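# Slide the paper roll onto the wooden holder's post

## Task

Fit the paper roll over the upright post of the wooden holder and lower it until it sits on the holder's base. Then open the gripper and move it away so the roll stays there unsupported.

## Robot and tools

Robot and frame. There are two arms, left_arm and right_arm, each with a two-finger gripper and a wrist camera. All reported and commanded poses use one scene frame. Its origin is at table-top height, halfway between the two arms' nominal bases. +x points out over the table, +y points toward left_arm's side, and +z points up. Arm names do not match image left and right. The true bases sit slightly off their nominal spots; a BASES line, when one appears, gives their calibrated positions. On each gripper the fingers point along its own +z axis and close along its own y axis. end_effector_position is the point between the finger pads, about 1 cm short of the fingertips.

The row (used by execute_actions and move). A row is always 16 numbers, even if only one arm should move. The first 8 are left_arm: x, y, z, qw, qx, qy, qz, opening. The last 8 are right_arm in the same order. x, y, z are an absolute gripper position in metres in the scene frame. The quaternion is an absolute orientation, with w first. opening runs from -1 (closed) to +1 (fully open, 0.094 m). To keep an arm still, repeat its pose from the last result before it stopped, and use one fixed quaternion for it in every row rather than the drifting reported one. On every control step the controller limits each arm's command to 100 mm and 20 degrees from where the gripper actually is. Friction and gravity can leave a free gripper a centimetre or more off target.

execute_actions takes "actions", a list holding zero or one item. An empty list only reports the state and includes pictures. {"rows": [...], "steps": n} runs up to 15 rows over n steps, where n is between 5 and 15 (default 15). Each step lasts 1/30 s, and the last row repeats until the steps run out. {"steps": n} alone waits up to 300 steps, counted from the previous result, so your reply time is included. A call is rejected outright if any target lies more than 0.6 m from that arm's last reported position along any of its gripper's axes. The result arrives 5 steps before the action finishes; those steps run while you think. "cameras" lists camera names: ["all"], [] or specific names. An unknown name invalidates the call. Pictures come only when actions is empty or cameras asks for them.

move takes "target", which is one row or a list of up to 15 rows. Each gripper follows a straight line and turns the shorter way. All arms finish together, within 0.5 to 10 s. "speed" is in m/s, from 0.002 to 0.5 (default 0.25); rotation is limited to twice that value in rad/s. It can be one number or one per target. "blend" is in metres and rounds corners in a list; 0 means stop at each point. "blocking": false returns about 0.5 s after the start. Pictures are included unless "cameras" restricts them. Paths do not avoid obstacles or the other arm. Grippers lag behind their path and can overshoot it at speed. New openings in later targets are applied only once everything is at rest there. The result adds a "move:" line with the ending (done, off_target, moving, held, fault) and any limits, such as limits=paced (pose clipped) or limits=held (steps withheld). A done or off_target ending says nothing about contact.

wait: "seconds", from 0 to 10. It lets a running move continue and returns early when the move ends. stop: brakes a running move; the fingers keep moving. zoom_image: "camera" is cam_high, cam_left_wrist or cam_right_wrist. "region" is [x0, y0, x1, y1] in image pixels with the origin at the top left, at most 504 by 504. It works only on that camera's latest image. finished_scene: "scene" is the current scene number (integer, 1 to 2). It ends the scene permanently, so call it only after the roll sits on the base and the hand has let go.

Results list each arm's end_effector_position and end_effector_quat_wxyz, its Hand target (the pose currently being driven toward), Joint positions (the last value is the finger opening in metres) and Joint velocities. Joint velocities read "within noise" when the arm is still. Joint torques are also given: they include gravity, are noisy, and wrap at ±28 N m for joints 1 to 3. grip_measured uses the same -1..1 scale as opening. When empty it can read up to about 1.6 mm wide. On a hard part it reads roughly 3 mm (0.064) below the part's width, and more on a round part. About 0.05 below the touch reading (0.11 or more for small or round parts) the gripper is squeezing at full force, roughly 50 to 64 N per pad. To release, command an opening clearly above grip_measured.

Cameras: each image is 672x504. cam_high is fixed above and in front of the table, near x 0.92, z 1.1, looking down. The two wrist cameras move with their arms and may show a slightly delayed view while moving. Calibration is approximate, to within a few mm or degrees.

Cautions. Do not drop the roll or let go while it is moving. Do not knock anything off the table. Avoid fast impacts and pressing far past contact. Never let the arms or grippers hit each other; the clearance check does not guard gripper against gripper. Keep paths away from an arm's own base, which can flip its shoulder posture. Brief external tugs can disturb the roll. Long holds, stretched-out arms or pushing at unreachable poses heat the motors. A MOTOR HOT line appears at 75 °C; at 90 °C an OVER-TEMPERATURE FAULT folds that arm and it stops working.

Each tool is called after ">>>" by a JSON object that holds its "api" and its "payload".

## Session

>>> {"api": "execute_actions", "payload": {"actions": []}}

Scene clock: 0.00 s of 4400.00 s.
left_arm: end_effector_position=(+0.3629, +0.4204, +0.1333) grip_measured=+1.000 end_effector_quat_wxyz=(+0.532, -0.221, +0.816, +0.055) | right_arm: end_effector_position=(+0.4447, -0.1811, +0.1836) grip_measured=+1.000 end_effector_quat_wxyz=(+0.228, -0.321, +0.854, +0.341)
Joint positions: left_arm=[0.482 1.157 0.419 0.293 0.121 -0.104 0.094] | right_arm=[0.031 2.183 2.08 -1.173 -0.805 -0.549 0.094]
Joint velocities: within noise
Joint torques (N m): no reading
Motor temperatures (°C): left_arm=[23 24 21 24 22 21 23] | right_arm=[23 23 23 22 22 23 24]
Heat: left arm: 24 °C; right arm: 24 °C.
Hand target: left_arm +0.3638, +0.4208, +0.1376; +0.536, -0.219, +0.813, +0.056 | right_arm +0.4442, -0.1793, +0.1925; +0.237, -0.325, +0.848, +0.345

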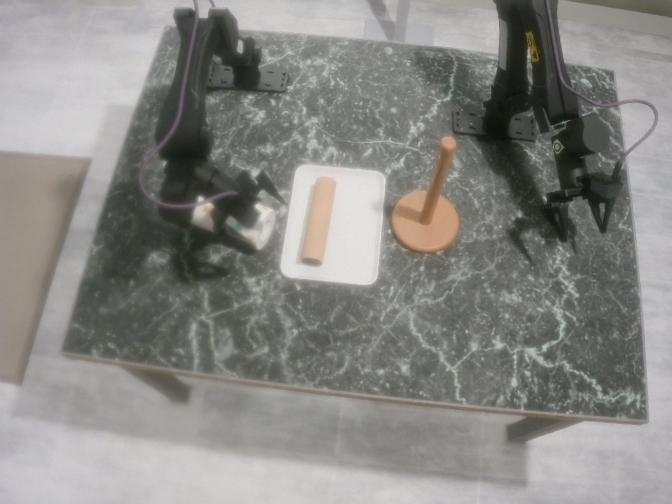

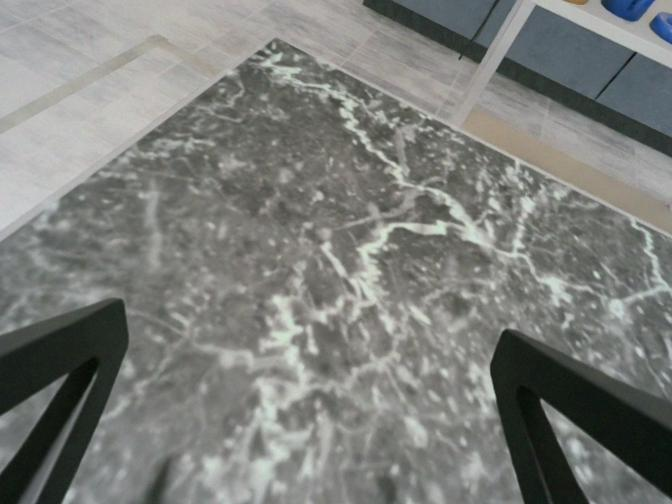

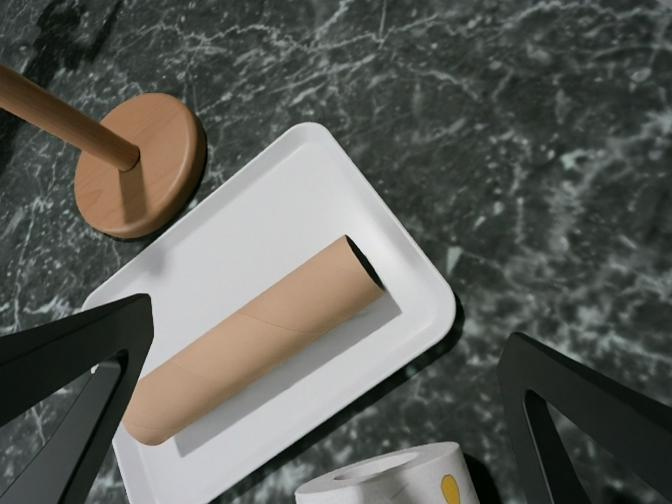

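>>> {"api": "zoom_image", "payload": {"camera": "cam_high", "region": [130, 130, 330, 290]}}

>>> {"api": "zoom_image", "payload": {"camera": "cam_right_wrist", "region": [230, 370, 550, 504]}}

Scaled by 2.520 from the camera's 672x504 image, which has a finer 960x720 frame.

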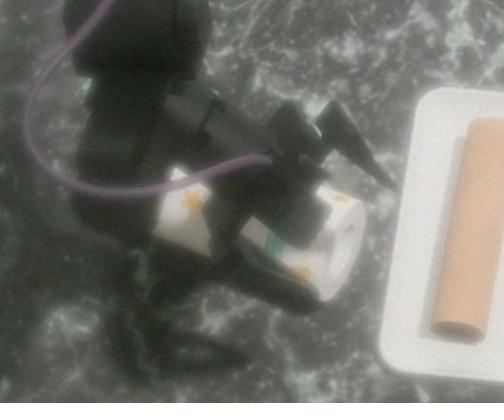

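Scaled by 1.575 from the camera's 672x504 image, which has a finer 960x720 frame.

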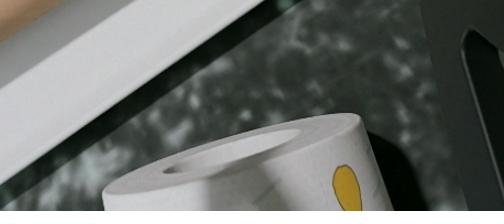

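>>> {"api": "move", "payload": {"target": [0.3638,0.4208,0.1376,0.536,-0.219,0.813,0.056,1,0.387,-0.275,0.21,0,-0.629,0.777,0,1], "speed": 0.5}}

Scene clock: 4.33 s of 4400.00 s.
left_arm: end_effector_position=(+0.3629, +0.4204, +0.1333) grip_measured=+1.000 end_effector_quat_wxyz=(+0.532, -0.221, +0.816, +0.055) | right_arm: end_effector_position=(+0.3965, -0.2756, +0.1974) grip_measured=+1.000 end_effector_quat_wxyz=(+0.070, -0.621, +0.780, -0.037)
Joint positions: left_arm=[0.482 1.157 0.419 0.293 0.121 -0.104 0.094] | right_arm=[0.111 2.111 2.269 -1.571 -0.01 -1.221 0.094]
Joint velocities: within noise
Joint torques (N m): left_arm=[0.01 -4.16 7.82 2.03 0.03 -0.03] | right_arm=[0.62 -16.58 4.55 0.37 0.07 -0.04]
Motor temperatures (°C): left_arm=[23 24 22 25 22 21 23] | right_arm=[23 25 23 23 22 23 24]
Heat: left arm: 25 °C; right arm: 25 °C.
Hand target: left_arm +0.3638, +0.4208, +0.1376; +0.536, -0.219, +0.813, +0.056 | right_arm +0.3873, -0.2751, +0.2091; +0.073, -0.626, +0.775, -0.044
Off the commanded pose: left_arm 0.004 m, 1 deg | right_arm 0.016 m, 9 deg.
joint sent to its limit (right arm) — joint 4 (wrist pitch), lower limit.
Kept back: nothing.
move: off_target (right_arm)
camera_calibration:
cam_right_wrist: T_world_to_cam=[[0.986653, -0.103828, 0.125441, -0.445421], [-0.148616, -0.889007, 0.433104, -0.24777], [0.0665498, -0.445966, -0.892572, 0.130759], [0, 0, 0, 1]] pos_world=[0.393952, -0.208202, 0.279896]

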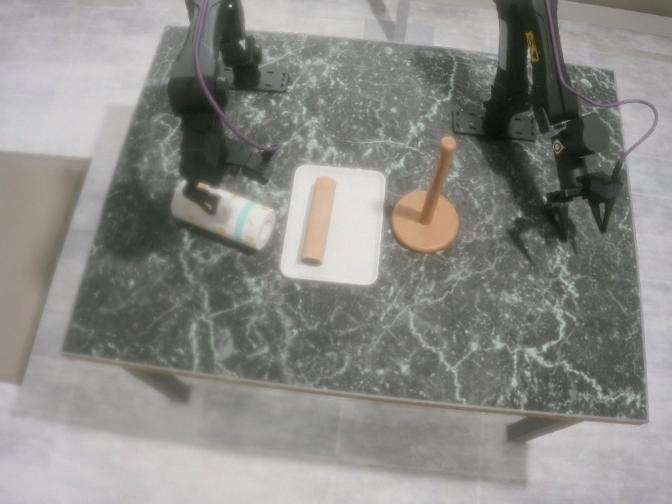

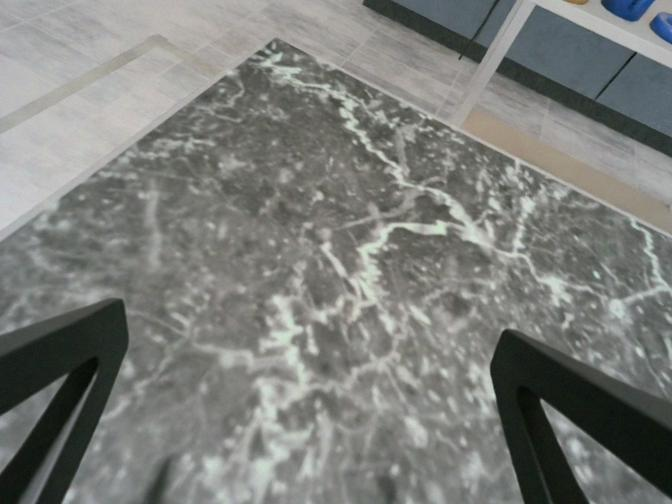

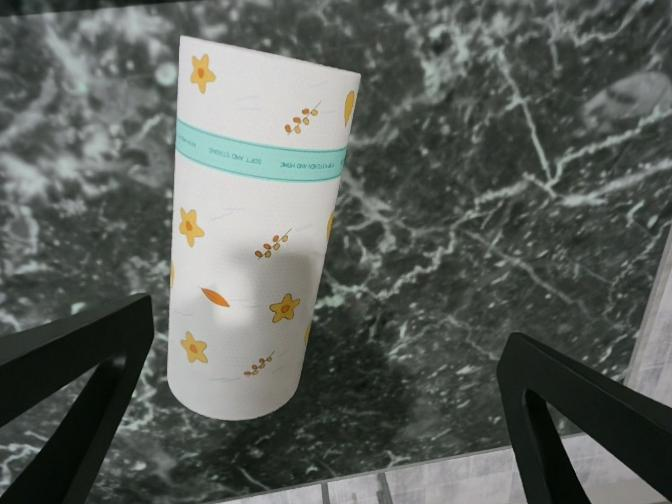

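>>> {"api": "move", "payload": {"target": [0.3638,0.4208,0.1376,0.536,-0.219,0.813,0.056,1,0.361,-0.308,0.13,0,-0.598,0.801,0,1], "speed": 0.4, "cameras": ["cam_right_wrist"]}}

Scene clock: 6.13 s of 4400.00 s.
left_arm: end_effector_position=(+0.3629, +0.4204, +0.1333) grip_measured=+1.000 end_effector_quat_wxyz=(+0.532, -0.221, +0.816, +0.055) | right_arm: end_effector_position=(+0.3629, -0.3081, +0.1195) grip_measured=+1.000 end_effector_quat_wxyz=(-0.013, -0.597, +0.802, +0.009)
Joint positions: left_arm=[0.482 1.157 0.419 0.293 0.121 -0.104 0.094] | right_arm=[0.044 2.073 1.903 -1.433 -0.001 -1.223 0.094]
Joint velocities: within noise
Joint torques (N m): left_arm=[-0.08 -4.1 7.73 2.06 0.06 -0.03] | right_arm=[0.05 -16.13 4.74 0.26 -0.01 0.03]
Motor temperatures (°C): left_arm=[23 24 22 26 22 21 23] | right_arm=[23 26 23 23 22 23 24]
Heat: left arm: 26 °C; right arm: 26 °C.
Hand target: left_arm +0.3638, +0.4208, +0.1376; +0.536, -0.219, +0.813, +0.056 | right_arm +0.3610, -0.3080, +0.1298; +0.000, -0.598, +0.801, +0.000
Off the commanded pose: left_arm 0.004 m, 1 deg | right_arm 0.011 m, 2 deg.
Kept back: nothing.
move: off_target (right_arm)
camera_calibration:
cam_right_wrist: T_world_to_cam=[[0.984075, -0.168521, -0.0565388, -0.403142], [-0.121005, -0.868112, 0.481393, -0.257285], [-0.130207, -0.466886, -0.874679, 0.111856], [0, 0, 0, 1]] pos_world=[0.380154, -0.239066, 0.1989]
Images, in order (width x height): cam_right_wrist 672x504.

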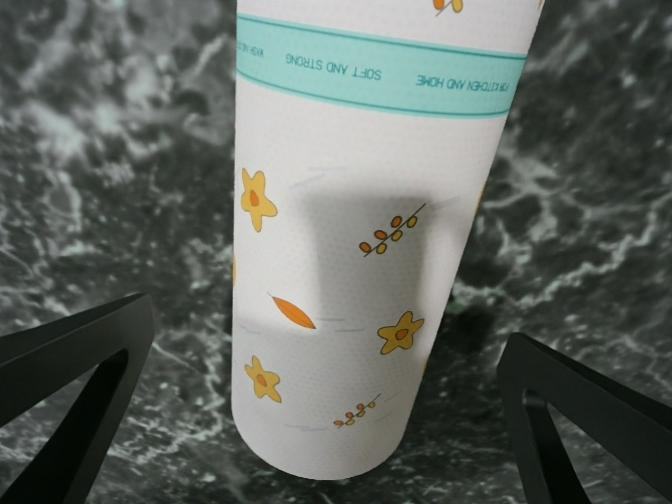

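>>> {"api": "move", "payload": {"target": [0.3638,0.4208,0.1376,0.536,-0.219,0.813,0.056,1,0.3615,-0.308,0.056,0.010,-0.591,0.806,-0.007,1], "speed": 0.12, "cameras": ["cam_right_wrist"]}}

Scene clock: 7.97 s of 4400.00 s.
left_arm: end_effector_position=(+0.3629, +0.4204, +0.1333) grip_measured=+1.000 end_effector_quat_wxyz=(+0.532, -0.221, +0.816, +0.055) | right_arm: end_effector_position=(+0.3623, -0.3082, +0.0461) grip_measured=+1.000 end_effector_quat_wxyz=(-0.002, -0.593, +0.805, +0.001)
Joint positions: left_arm=[0.482 1.157 0.419 0.293 0.121 -0.104 0.094] | right_arm=[0.044 2.066 1.6 -1.11 0 -1.214 0.094]
Joint velocities: within noise
Joint torques (N m): left_arm=[-0.06 -4.14 7.73 2.06 0.04 -0.02] | right_arm=[0.14 -15.95 4.62 0.28 0.01 0.09]
Motor temperatures (°C): left_arm=[23 24 22 26 22 21 23] | right_arm=[23 26 23 23 22 23 24]
Heat: left arm: 26 °C; right arm: 26 °C.
Hand target: left_arm +0.3638, +0.4208, +0.1376; +0.536, -0.219, +0.813, +0.056 | right_arm +0.3615, -0.3079, +0.0558; +0.010, -0.591, +0.806, -0.007
Off the commanded pose: left_arm 0.004 m, 1 deg | right_arm 0.010 m, 2 deg.
Kept back: nothing.
move: done
camera_calibration:
cam_right_wrist: T_world_to_cam=[[0.983733, -0.177113, -0.0299901, -0.410475], [-0.141591, -0.867255, 0.477307, -0.214243], [-0.110546, -0.465296, -0.878225, 0.0409933], [0, 0, 0, 1]] pos_world=[0.377995, -0.239429, 0.125951]
Images, in order (width x height): cam_right_wrist 672x504.

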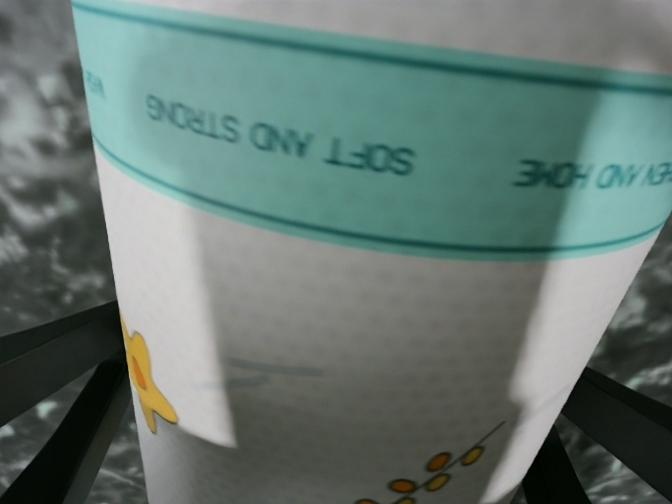

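>>> {"api": "move", "payload": {"target": [[0.3638,0.4208,0.1376,0.536,-0.219,0.813,0.056,1,0.3615,-0.308,0.056,0.010,-0.591,0.806,-0.007,0.66],[0.3638,0.4208,0.1376,0.536,-0.219,0.813,0.056,1,0.360,-0.28,0.19,0.010,-0.591,0.806,-0.007,0.66],[0.3638,0.4208,0.1376,0.536,-0.219,0.813,0.056,1,0.325,0.06,0.45,0.6124,-0.3536,0.6124,0.3536,0.66],[0.3638,0.4208,0.1376,0.536,-0.219,0.813,0.056,1,0.325,0.13,0.45,0.6124,-0.3536,0.6124,0.3536,0.66]], "speed": [0.2,0.25,0.45,0.3], "blend": [0,0.06,0.03,0]}}

Scene clock: 12.83 s of 4400.00 s.
left_arm: end_effector_position=(+0.3629, +0.4204, +0.1333) grip_measured=+1.000 end_effector_quat_wxyz=(+0.532, -0.221, +0.816, +0.055) | right_arm: end_effector_position=(+0.3188, +0.1296, +0.4329) grip_measured=+0.707 end_effector_quat_wxyz=(+0.594, -0.366, +0.624, +0.351)
Joint positions: left_arm=[0.482 1.157 0.419 0.293 0.121 -0.104 0.094] | right_arm=[0.851 1.832 1.877 -0.092 -0.2 -0.006 0.08]
Joint velocities: within noise
Joint torques (N m): left_arm=[-0.09 -4.12 7.8 2.05 0.05 -0.04] | right_arm=[-0.34 -9.98 11.73 2.2 0.13 0.1]
Motor temperatures (°C): left_arm=[23 24 22 27 22 21 23] | right_arm=[23 27 23 23 22 23 24]
Heat: left arm: 27 °C; right arm: 27 °C.
Hand target: left_arm +0.3638, +0.4208, +0.1376; +0.536, -0.219, +0.813, +0.056 | right_arm +0.3242, +0.1290, +0.4496; +0.612, -0.354, +0.612, +0.354
Off the commanded pose: left_arm 0.004 m, 1 deg | right_arm 0.018 m, 3 deg.
Kept back: nothing.
move: off_target (right_arm)
camera_calibration:
cam_right_wrist: T_world_to_cam=[[0.882787, -0.454827, 0.117558, -0.274161], [-0.148884, -0.50822, -0.848261, 0.504308], [0.445557, 0.731331, -0.516366, 0.09063], [0, 0, 0, 1]] pos_world=[0.276728, 0.065323, 0.506813]

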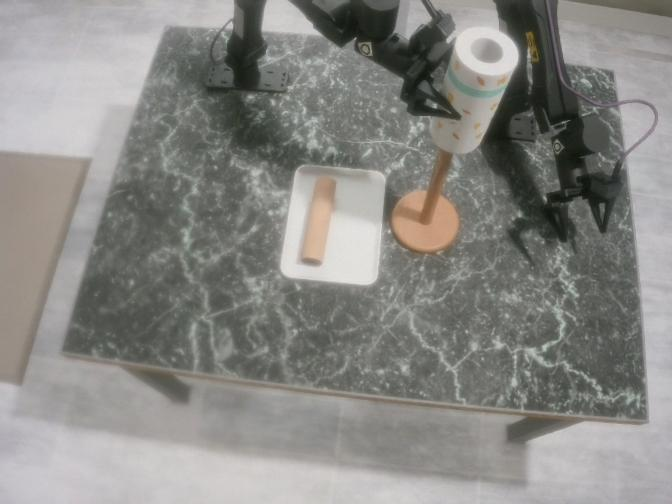

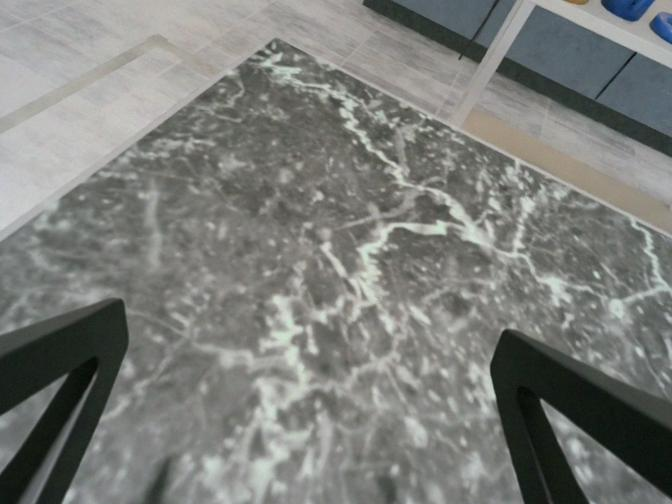

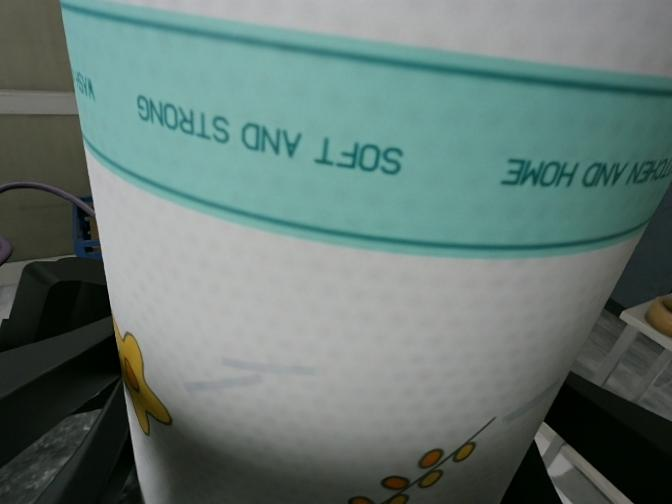

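>>> {"api": "zoom_image", "payload": {"camera": "cam_high", "region": [380, 20, 540, 260]}}

Scaled by 2.100 from the camera's 672x504 image, which has a finer 960x720 frame.

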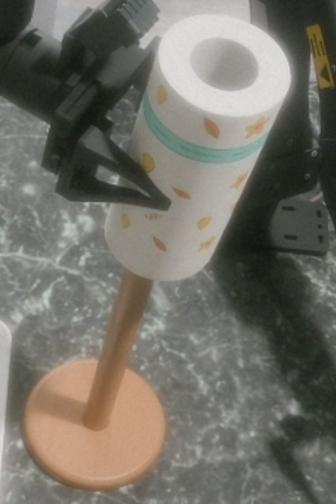

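>>> {"api": "move", "payload": {"target": [0.28,0.36,0.28,0.6533,0.2706,0.6533,-0.2706,1,0.3242,0.1245,0.4450,0.622,-0.342,0.604,0.357,0.66], "speed": 0.5, "cameras": ["cam_high","cam_left_wrist"]}}

Scene clock: 15.73 s of 4400.00 s.
left_arm: end_effector_position=(+0.2830, +0.3606, +0.2702) grip_measured=+1.000 end_effector_quat_wxyz=(+0.687, +0.151, +0.694, -0.153) | right_arm: end_effector_position=(+0.3218, +0.1307, +0.4381) grip_measured=+0.707 end_effector_quat_wxyz=(+0.612, -0.354, +0.610, +0.358)
Joint positions: left_arm=[1.093 0.982 0.567 0.088 1.543 0.323 0.094] | right_arm=[0.851 1.832 1.843 -0.004 -0.191 0.005 0.08]
Joint velocities: within noise
Joint torques (N m): left_arm=[0.57 -3.17 9.5 1.22 0.33 -0.13] | right_arm=[-0.51 -12.78 6.16 2.23 0.13 0.09]
Motor temperatures (°C): left_arm=[23 24 22 27 22 21 23] | right_arm=[23 26 23 24 22 23 25]
Heat: left arm: 27 °C; right arm: 26 °C.
Hand target: left_arm +0.2810, +0.3594, +0.2799; +0.689, +0.155, +0.692, -0.152 | right_arm +0.3242, +0.1245, +0.4450; +0.623, -0.343, +0.605, +0.358
Off the commanded pose: left_arm 0.010 m, 20 deg; orientation clipped | right_arm 0.010 m, 2 deg.
joint sent to its limit (left arm) — joint 5 (wrist yaw), upper limit.
Kept back: nothing.
move: off_target (left_arm); limits=paced
camera_calibration:
cam_left_wrist: T_world_to_cam=[[-0.434952, -0.89142, 0.127229, 0.40614], [-0.477572, 0.108586, -0.871857, 0.356531], [0.763375, -0.439977, -0.472947, 0.17412], [0, 0, 0, 1]] pos_world=[0.214002, 0.399935, 0.34152]
Images, in order (width x height): cam_high 672x504, cam_left_wrist 672x504.

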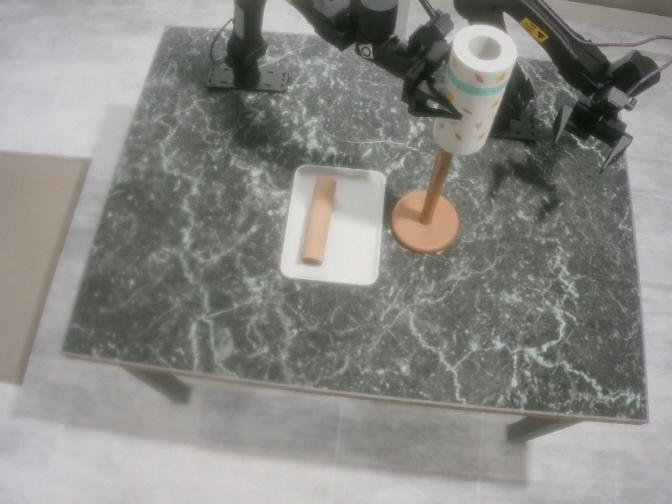

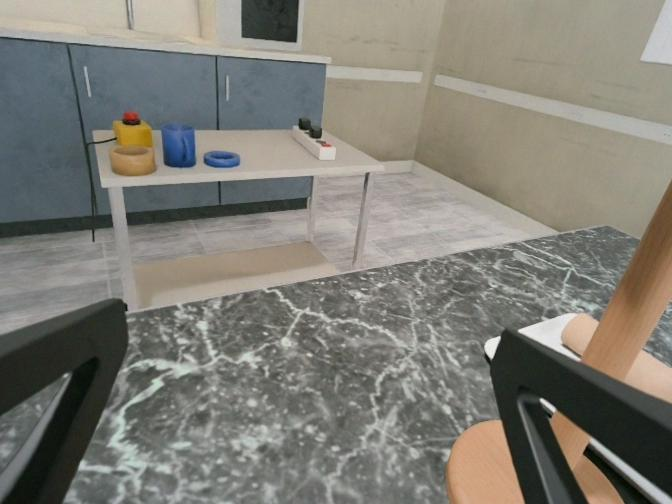

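>>> {"api": "move", "payload": {"target": [0.283,0.3606,0.2702,0.687,0.151,0.694,-0.153,1,0.3255,0.121,0.385,0.622,-0.342,0.604,0.357,0.66], "speed": 0.12, "cameras": ["cam_high"]}}

>>> {"api": "zoom_image", "payload": {"camera": "cam_high", "region": [380, 20, 540, 260]}}

Scene clock: 17.40 s of 4400.00 s.
left_arm: end_effector_position=(+0.2830, +0.3606, +0.2703) grip_measured=+1.000 end_effector_quat_wxyz=(+0.687, +0.150, +0.694, -0.155) | right_arm: end_effector_position=(+0.3306, +0.1328, +0.3539) grip_measured=+0.707 end_effector_quat_wxyz=(+0.598, -0.356, +0.628, +0.349)
Joint positions: left_arm=[1.093 0.982 0.567 0.089 1.544 0.317 0.094] | right_arm=[0.842 1.83 1.552 0.234 -0.189 0.005 0.08]
Joint velocities: within noise
Joint torques (N m): left_arm=[-0.09 -2.18 7.28 1.43 0.17 0] | right_arm=[-0.4 -16.44 6.8 2.37 0.03 0.1]
Motor temperatures (°C): left_arm=[23 24 22 27 22 21 23] | right_arm=[23 27 24 25 22 23 25]
Heat: left arm: 27 °C; right arm: 27 °C.
Hand target: left_arm +0.2830, +0.3606, +0.2702; +0.687, +0.151, +0.694, -0.153 | right_arm +0.3255, +0.1212, +0.3846; +0.623, -0.343, +0.605, +0.357
Off the commanded pose: left_arm 0.000 m, 0 deg | right_arm 0.034 m, 4 deg.
Kept back: nothing.
move: off_target (right_arm)
Images, in order (width x height): cam_high 672x504.

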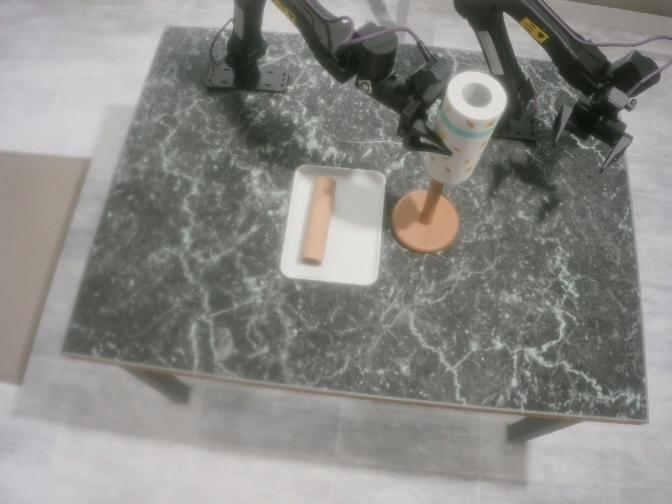

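Scaled by 2.100 from the camera's 672x504 image, which has a finer 960x720 frame.

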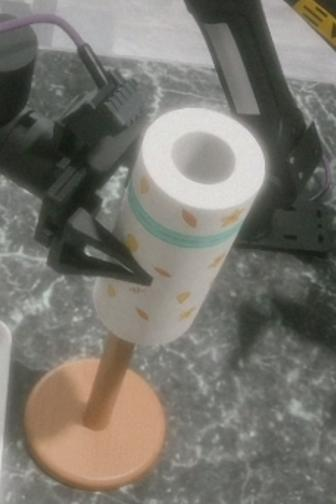

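>>> {"api": "zoom_image", "payload": {"camera": "cam_high", "region": [430, 60, 520, 190]}}

Scaled by 3.877 from the camera's 672x504 image, which has a finer 960x720 frame.

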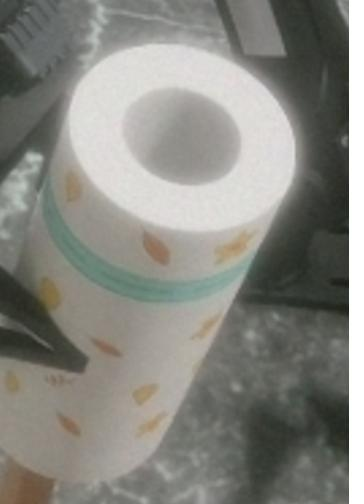

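>>> {"api": "move", "payload": {"target": [0.283,0.3606,0.2702,0.687,0.151,0.694,-0.153,1,0.322,0.116,0.18,0.622,-0.342,0.604,0.357,0.66], "speed": 0.15, "cameras": ["cam_high"]}}

>>> {"api": "zoom_image", "payload": {"camera": "cam_high", "region": [370, 90, 530, 270]}}

Scene clock: 20.20 s of 4400.00 s.
left_arm: end_effector_position=(+0.2830, +0.3607, +0.2704) grip_measured=+1.000 end_effector_quat_wxyz=(+0.687, +0.150, +0.694, -0.154) | right_arm: end_effector_position=(+0.3187, +0.1190, +0.1882) grip_measured=+0.707 end_effector_quat_wxyz=(+0.623, -0.347, +0.602, +0.358)
Joint positions: left_arm=[1.093 0.982 0.567 0.09 1.543 0.317 0.094] | right_arm=[0.842 2.039 1.035 1.038 -0.189 0.005 0.08]
Joint velocities: within noise
Joint torques (N m): left_arm=[-0.02 -2.22 7.19 1.45 0.2 -0.01] | right_arm=[-0.64 -10.3 5.55 2.22 0.02 0.08]
Motor temperatures (°C): left_arm=[23 24 22 27 22 21 23] | right_arm=[23 27 24 25 22 23 25]
Heat: left arm: 27 °C; right arm: 27 °C.
Hand target: left_arm +0.2830, +0.3606, +0.2703; +0.687, +0.151, +0.694, -0.153 | right_arm +0.3220, +0.1159, +0.1802; +0.623, -0.343, +0.605, +0.358
Off the commanded pose: left_arm 0.000 m, 0 deg | right_arm 0.009 m, 1 deg.
Kept back: nothing.
move: done
Images, in order (width x height): cam_high 672x504.

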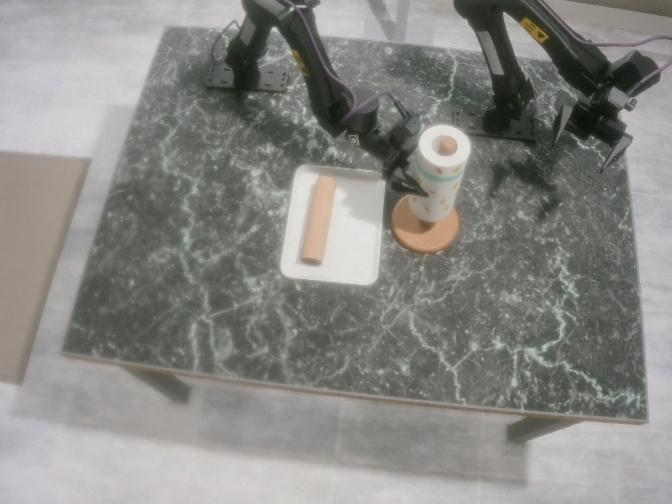

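Scaled by 2.800 from the camera's 672x504 image, which has a finer 960x720 frame.

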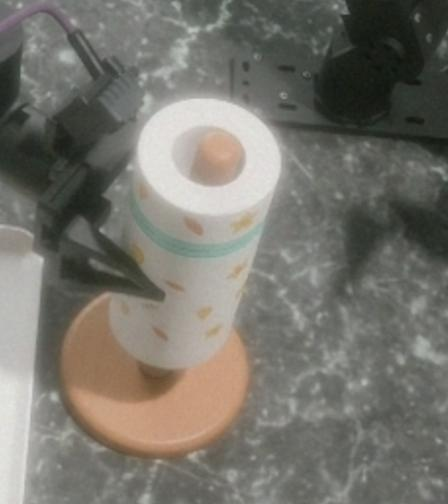

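>>> {"api": "move", "payload": {"target": [[0.283,0.3606,0.2702,0.687,0.151,0.694,-0.153,1,0.325,0.122,0.14,0.622,-0.342,0.604,0.357,0.66],[0.283,0.3606,0.2702,0.687,0.151,0.694,-0.153,1,0.326,0.122,0.110,0.622,-0.342,0.604,0.357,0.66]], "speed": [0.12,0.05], "blend": [0.01,0], "cameras": ["cam_high"]}}

>>> {"api": "zoom_image", "payload": {"camera": "cam_high", "region": [370, 90, 530, 270]}}

Scene clock: 21.70 s of 4400.00 s.
left_arm: end_effector_position=(+0.2830, +0.3607, +0.2704) grip_measured=+1.000 end_effector_quat_wxyz=(+0.687, +0.150, +0.694, -0.154) | right_arm: end_effector_position=(+0.3227, +0.1236, +0.1203) grip_measured=+0.707 end_effector_quat_wxyz=(+0.624, -0.347, +0.601, +0.359)
Joint positions: left_arm=[1.093 0.982 0.567 0.09 1.543 0.317 0.094] | right_arm=[0.842 2.263 1.035 1.265 -0.189 0.006 0.08]
Joint velocities: within noise
Joint torques (N m): left_arm=[-0.06 -2.29 7.21 1.44 0.18 0] | right_arm=[-0.39 -10.19 5.71 2.15 0.05 0.07]
Motor temperatures (°C): left_arm=[23 24 22 27 22 21 23] | right_arm=[23 27 24 26 22 23 25]
Heat: left arm: 27 °C; right arm: 27 °C.
Hand target: left_arm +0.2830, +0.3606, +0.2703; +0.687, +0.151, +0.694, -0.153 | right_arm +0.3259, +0.1217, +0.1102; +0.623, -0.343, +0.605, +0.357
Off the commanded pose: left_arm 0.000 m, 0 deg | right_arm 0.011 m, 1 deg.
Kept back: nothing.
move: off_target (right_arm)
Images, in order (width x height): cam_high 672x504.

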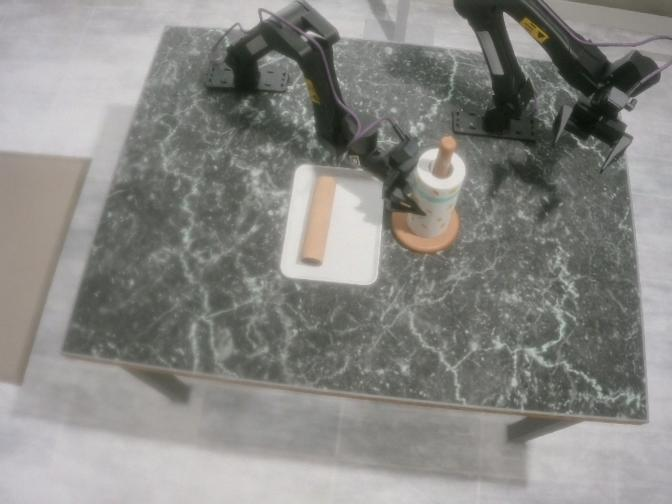

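Scaled by 2.800 from the camera's 672x504 image, which has a finer 960x720 frame.

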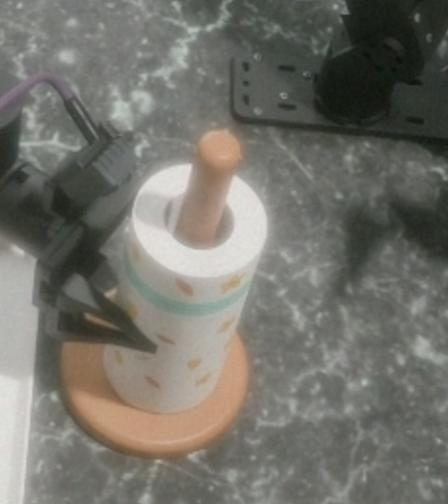

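>>> {"api": "move", "payload": {"target": [0.283,0.3606,0.2702,0.687,0.151,0.694,-0.153,1,0.3275,0.125,0.092,0.622,-0.342,0.604,0.357,0.66], "speed": 0.04, "cameras": ["cam_high"]}}

>>> {"api": "zoom_image", "payload": {"camera": "cam_high", "region": [370, 90, 530, 270]}}

Scene clock: 22.67 s of 4400.00 s.
left_arm: end_effector_position=(+0.2830, +0.3607, +0.2704) grip_measured=+1.000 end_effector_quat_wxyz=(+0.687, +0.150, +0.694, -0.154) | right_arm: end_effector_position=(+0.3216, +0.1224, +0.1192) grip_measured=+0.707 end_effector_quat_wxyz=(+0.642, -0.339, +0.583, +0.366)
Joint positions: left_arm=[1.093 0.982 0.567 0.09 1.543 0.317 0.094] | right_arm=[0.842 2.312 1.035 1.37 -0.189 0.009 0.08]
Joint velocities: within noise
Joint torques (N m): left_arm=[-0.08 -2.22 7.2 1.43 0.18 -0.01] | right_arm=[-0.2 -9.09 6.78 1.52 0.07 0.05]
Motor temperatures (°C): left_arm=[23 24 22 27 22 21 23] | right_arm=[23 27 23 26 22 23 25]
Heat: left arm: 27 °C; right arm: 27 °C.
Hand target: left_arm +0.2830, +0.3606, +0.2703; +0.687, +0.151, +0.694, -0.153 | right_arm +0.3262, +0.1233, +0.0923; +0.623, -0.343, +0.605, +0.358
Off the commanded pose: left_arm 0.000 m, 0 deg | right_arm 0.028 m, 4 deg.
Kept back: nothing.
move: off_target (right_arm)
Images, in order (width x height): cam_high 672x504.

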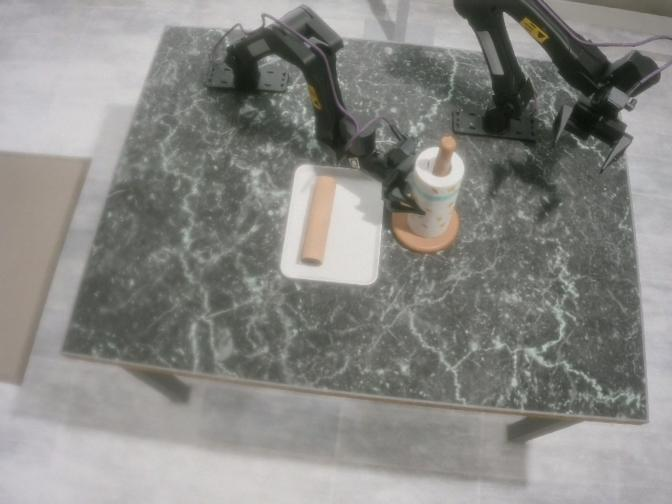

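Scaled by 2.800 from the camera's 672x504 image, which has a finer 960x720 frame.

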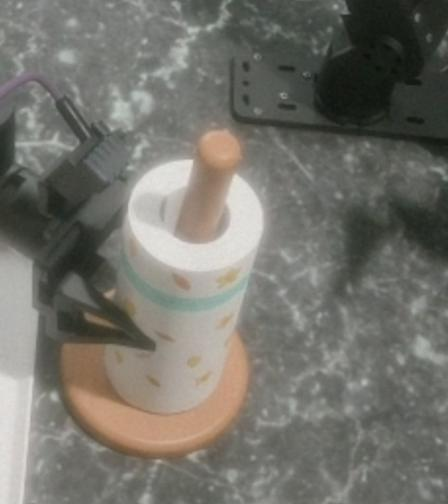

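>>> {"api": "move", "payload": {"target": [[0.283,0.3606,0.2702,0.687,0.151,0.694,-0.153,1,0.3245,0.1215,0.113,0.622,-0.342,0.604,0.357,0.66],[0.283,0.3606,0.2702,0.687,0.151,0.694,-0.153,1,0.3245,0.1215,0.113,0.622,-0.342,0.604,0.357,1],[0.283,0.3606,0.2702,0.687,0.151,0.694,-0.153,1,0.262,0.013,0.125,0.622,-0.342,0.604,0.357,1]], "speed": [0.1,0.1,0.15], "cameras": ["cam_high","cam_right_wrist"]}}

Scene clock: 25.50 s of 4400.00 s.
left_arm: end_effector_position=(+0.2830, +0.3607, +0.2704) grip_measured=+1.000 end_effector_quat_wxyz=(+0.687, +0.150, +0.694, -0.154) | right_arm: end_effector_position=(+0.2644, +0.0161, +0.1107) grip_measured=+0.998 end_effector_quat_wxyz=(+0.614, -0.345, +0.617, +0.351)
Joint positions: left_arm=[1.093 0.982 0.567 0.09 1.543 0.317 0.094] | right_arm=[0.757 2.044 0.506 1.539 -0.259 0.009 0.094]
Joint velocities: within noise
Joint torques (N m): left_arm=[-0.06 -2.3 7.27 1.45 0.2 -0.01] | right_arm=[-0.5 -12.68 2.44 2.01 -0.14 0.09]
Motor temperatures (°C): left_arm=[23 24 22 27 22 21 23] | right_arm=[23 27 23 26 22 23 25]
Heat: left arm: 27 °C; right arm: 27 °C.
Hand target: left_arm +0.2830, +0.3606, +0.2702; +0.687, +0.151, +0.694, -0.153 | right_arm +0.2621, +0.0133, +0.1247; +0.623, -0.343, +0.605, +0.358
Off the commanded pose: left_arm 0.000 m, 0 deg | right_arm 0.015 m, 2 deg.
Kept back: nothing.
move: off_target (right_arm); target 2's new opening was sent with right_arm's hand 0.006 m and 3 deg from that target
camera_calibration:
cam_right_wrist: T_world_to_cam=[[0.863871, -0.490823, 0.113221, -0.233906], [-0.150088, -0.465379, -0.872294, 0.16754], [0.480832, 0.736556, -0.475694, 0.0175799], [0, 0, 0, 1]] pos_world=[0.218757, -0.0497851, 0.18099]
Images, in order (width x height): cam_high 672x504, cam_right_wrist 672x504.

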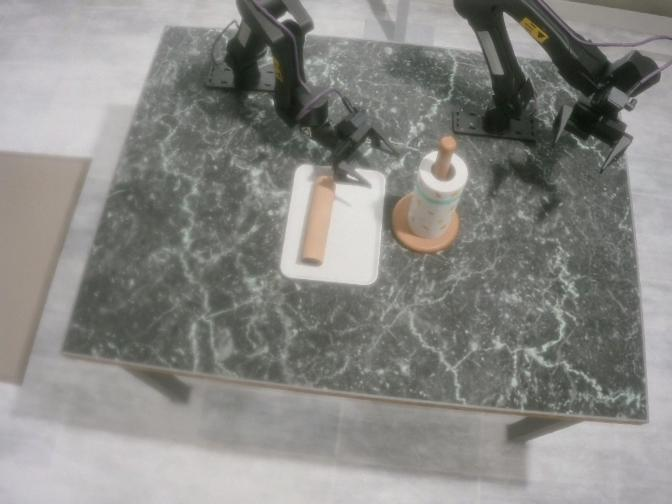

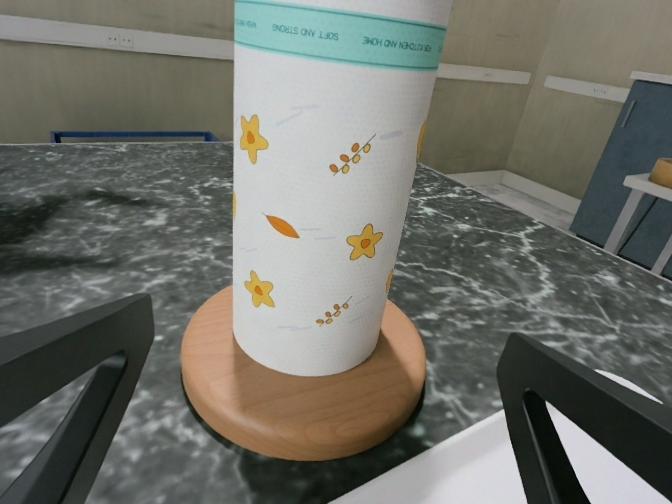

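Seated and released.

>>> {"api": "finished_scene", "payload": {"scene": 1}}

The scene is finished: the task was done.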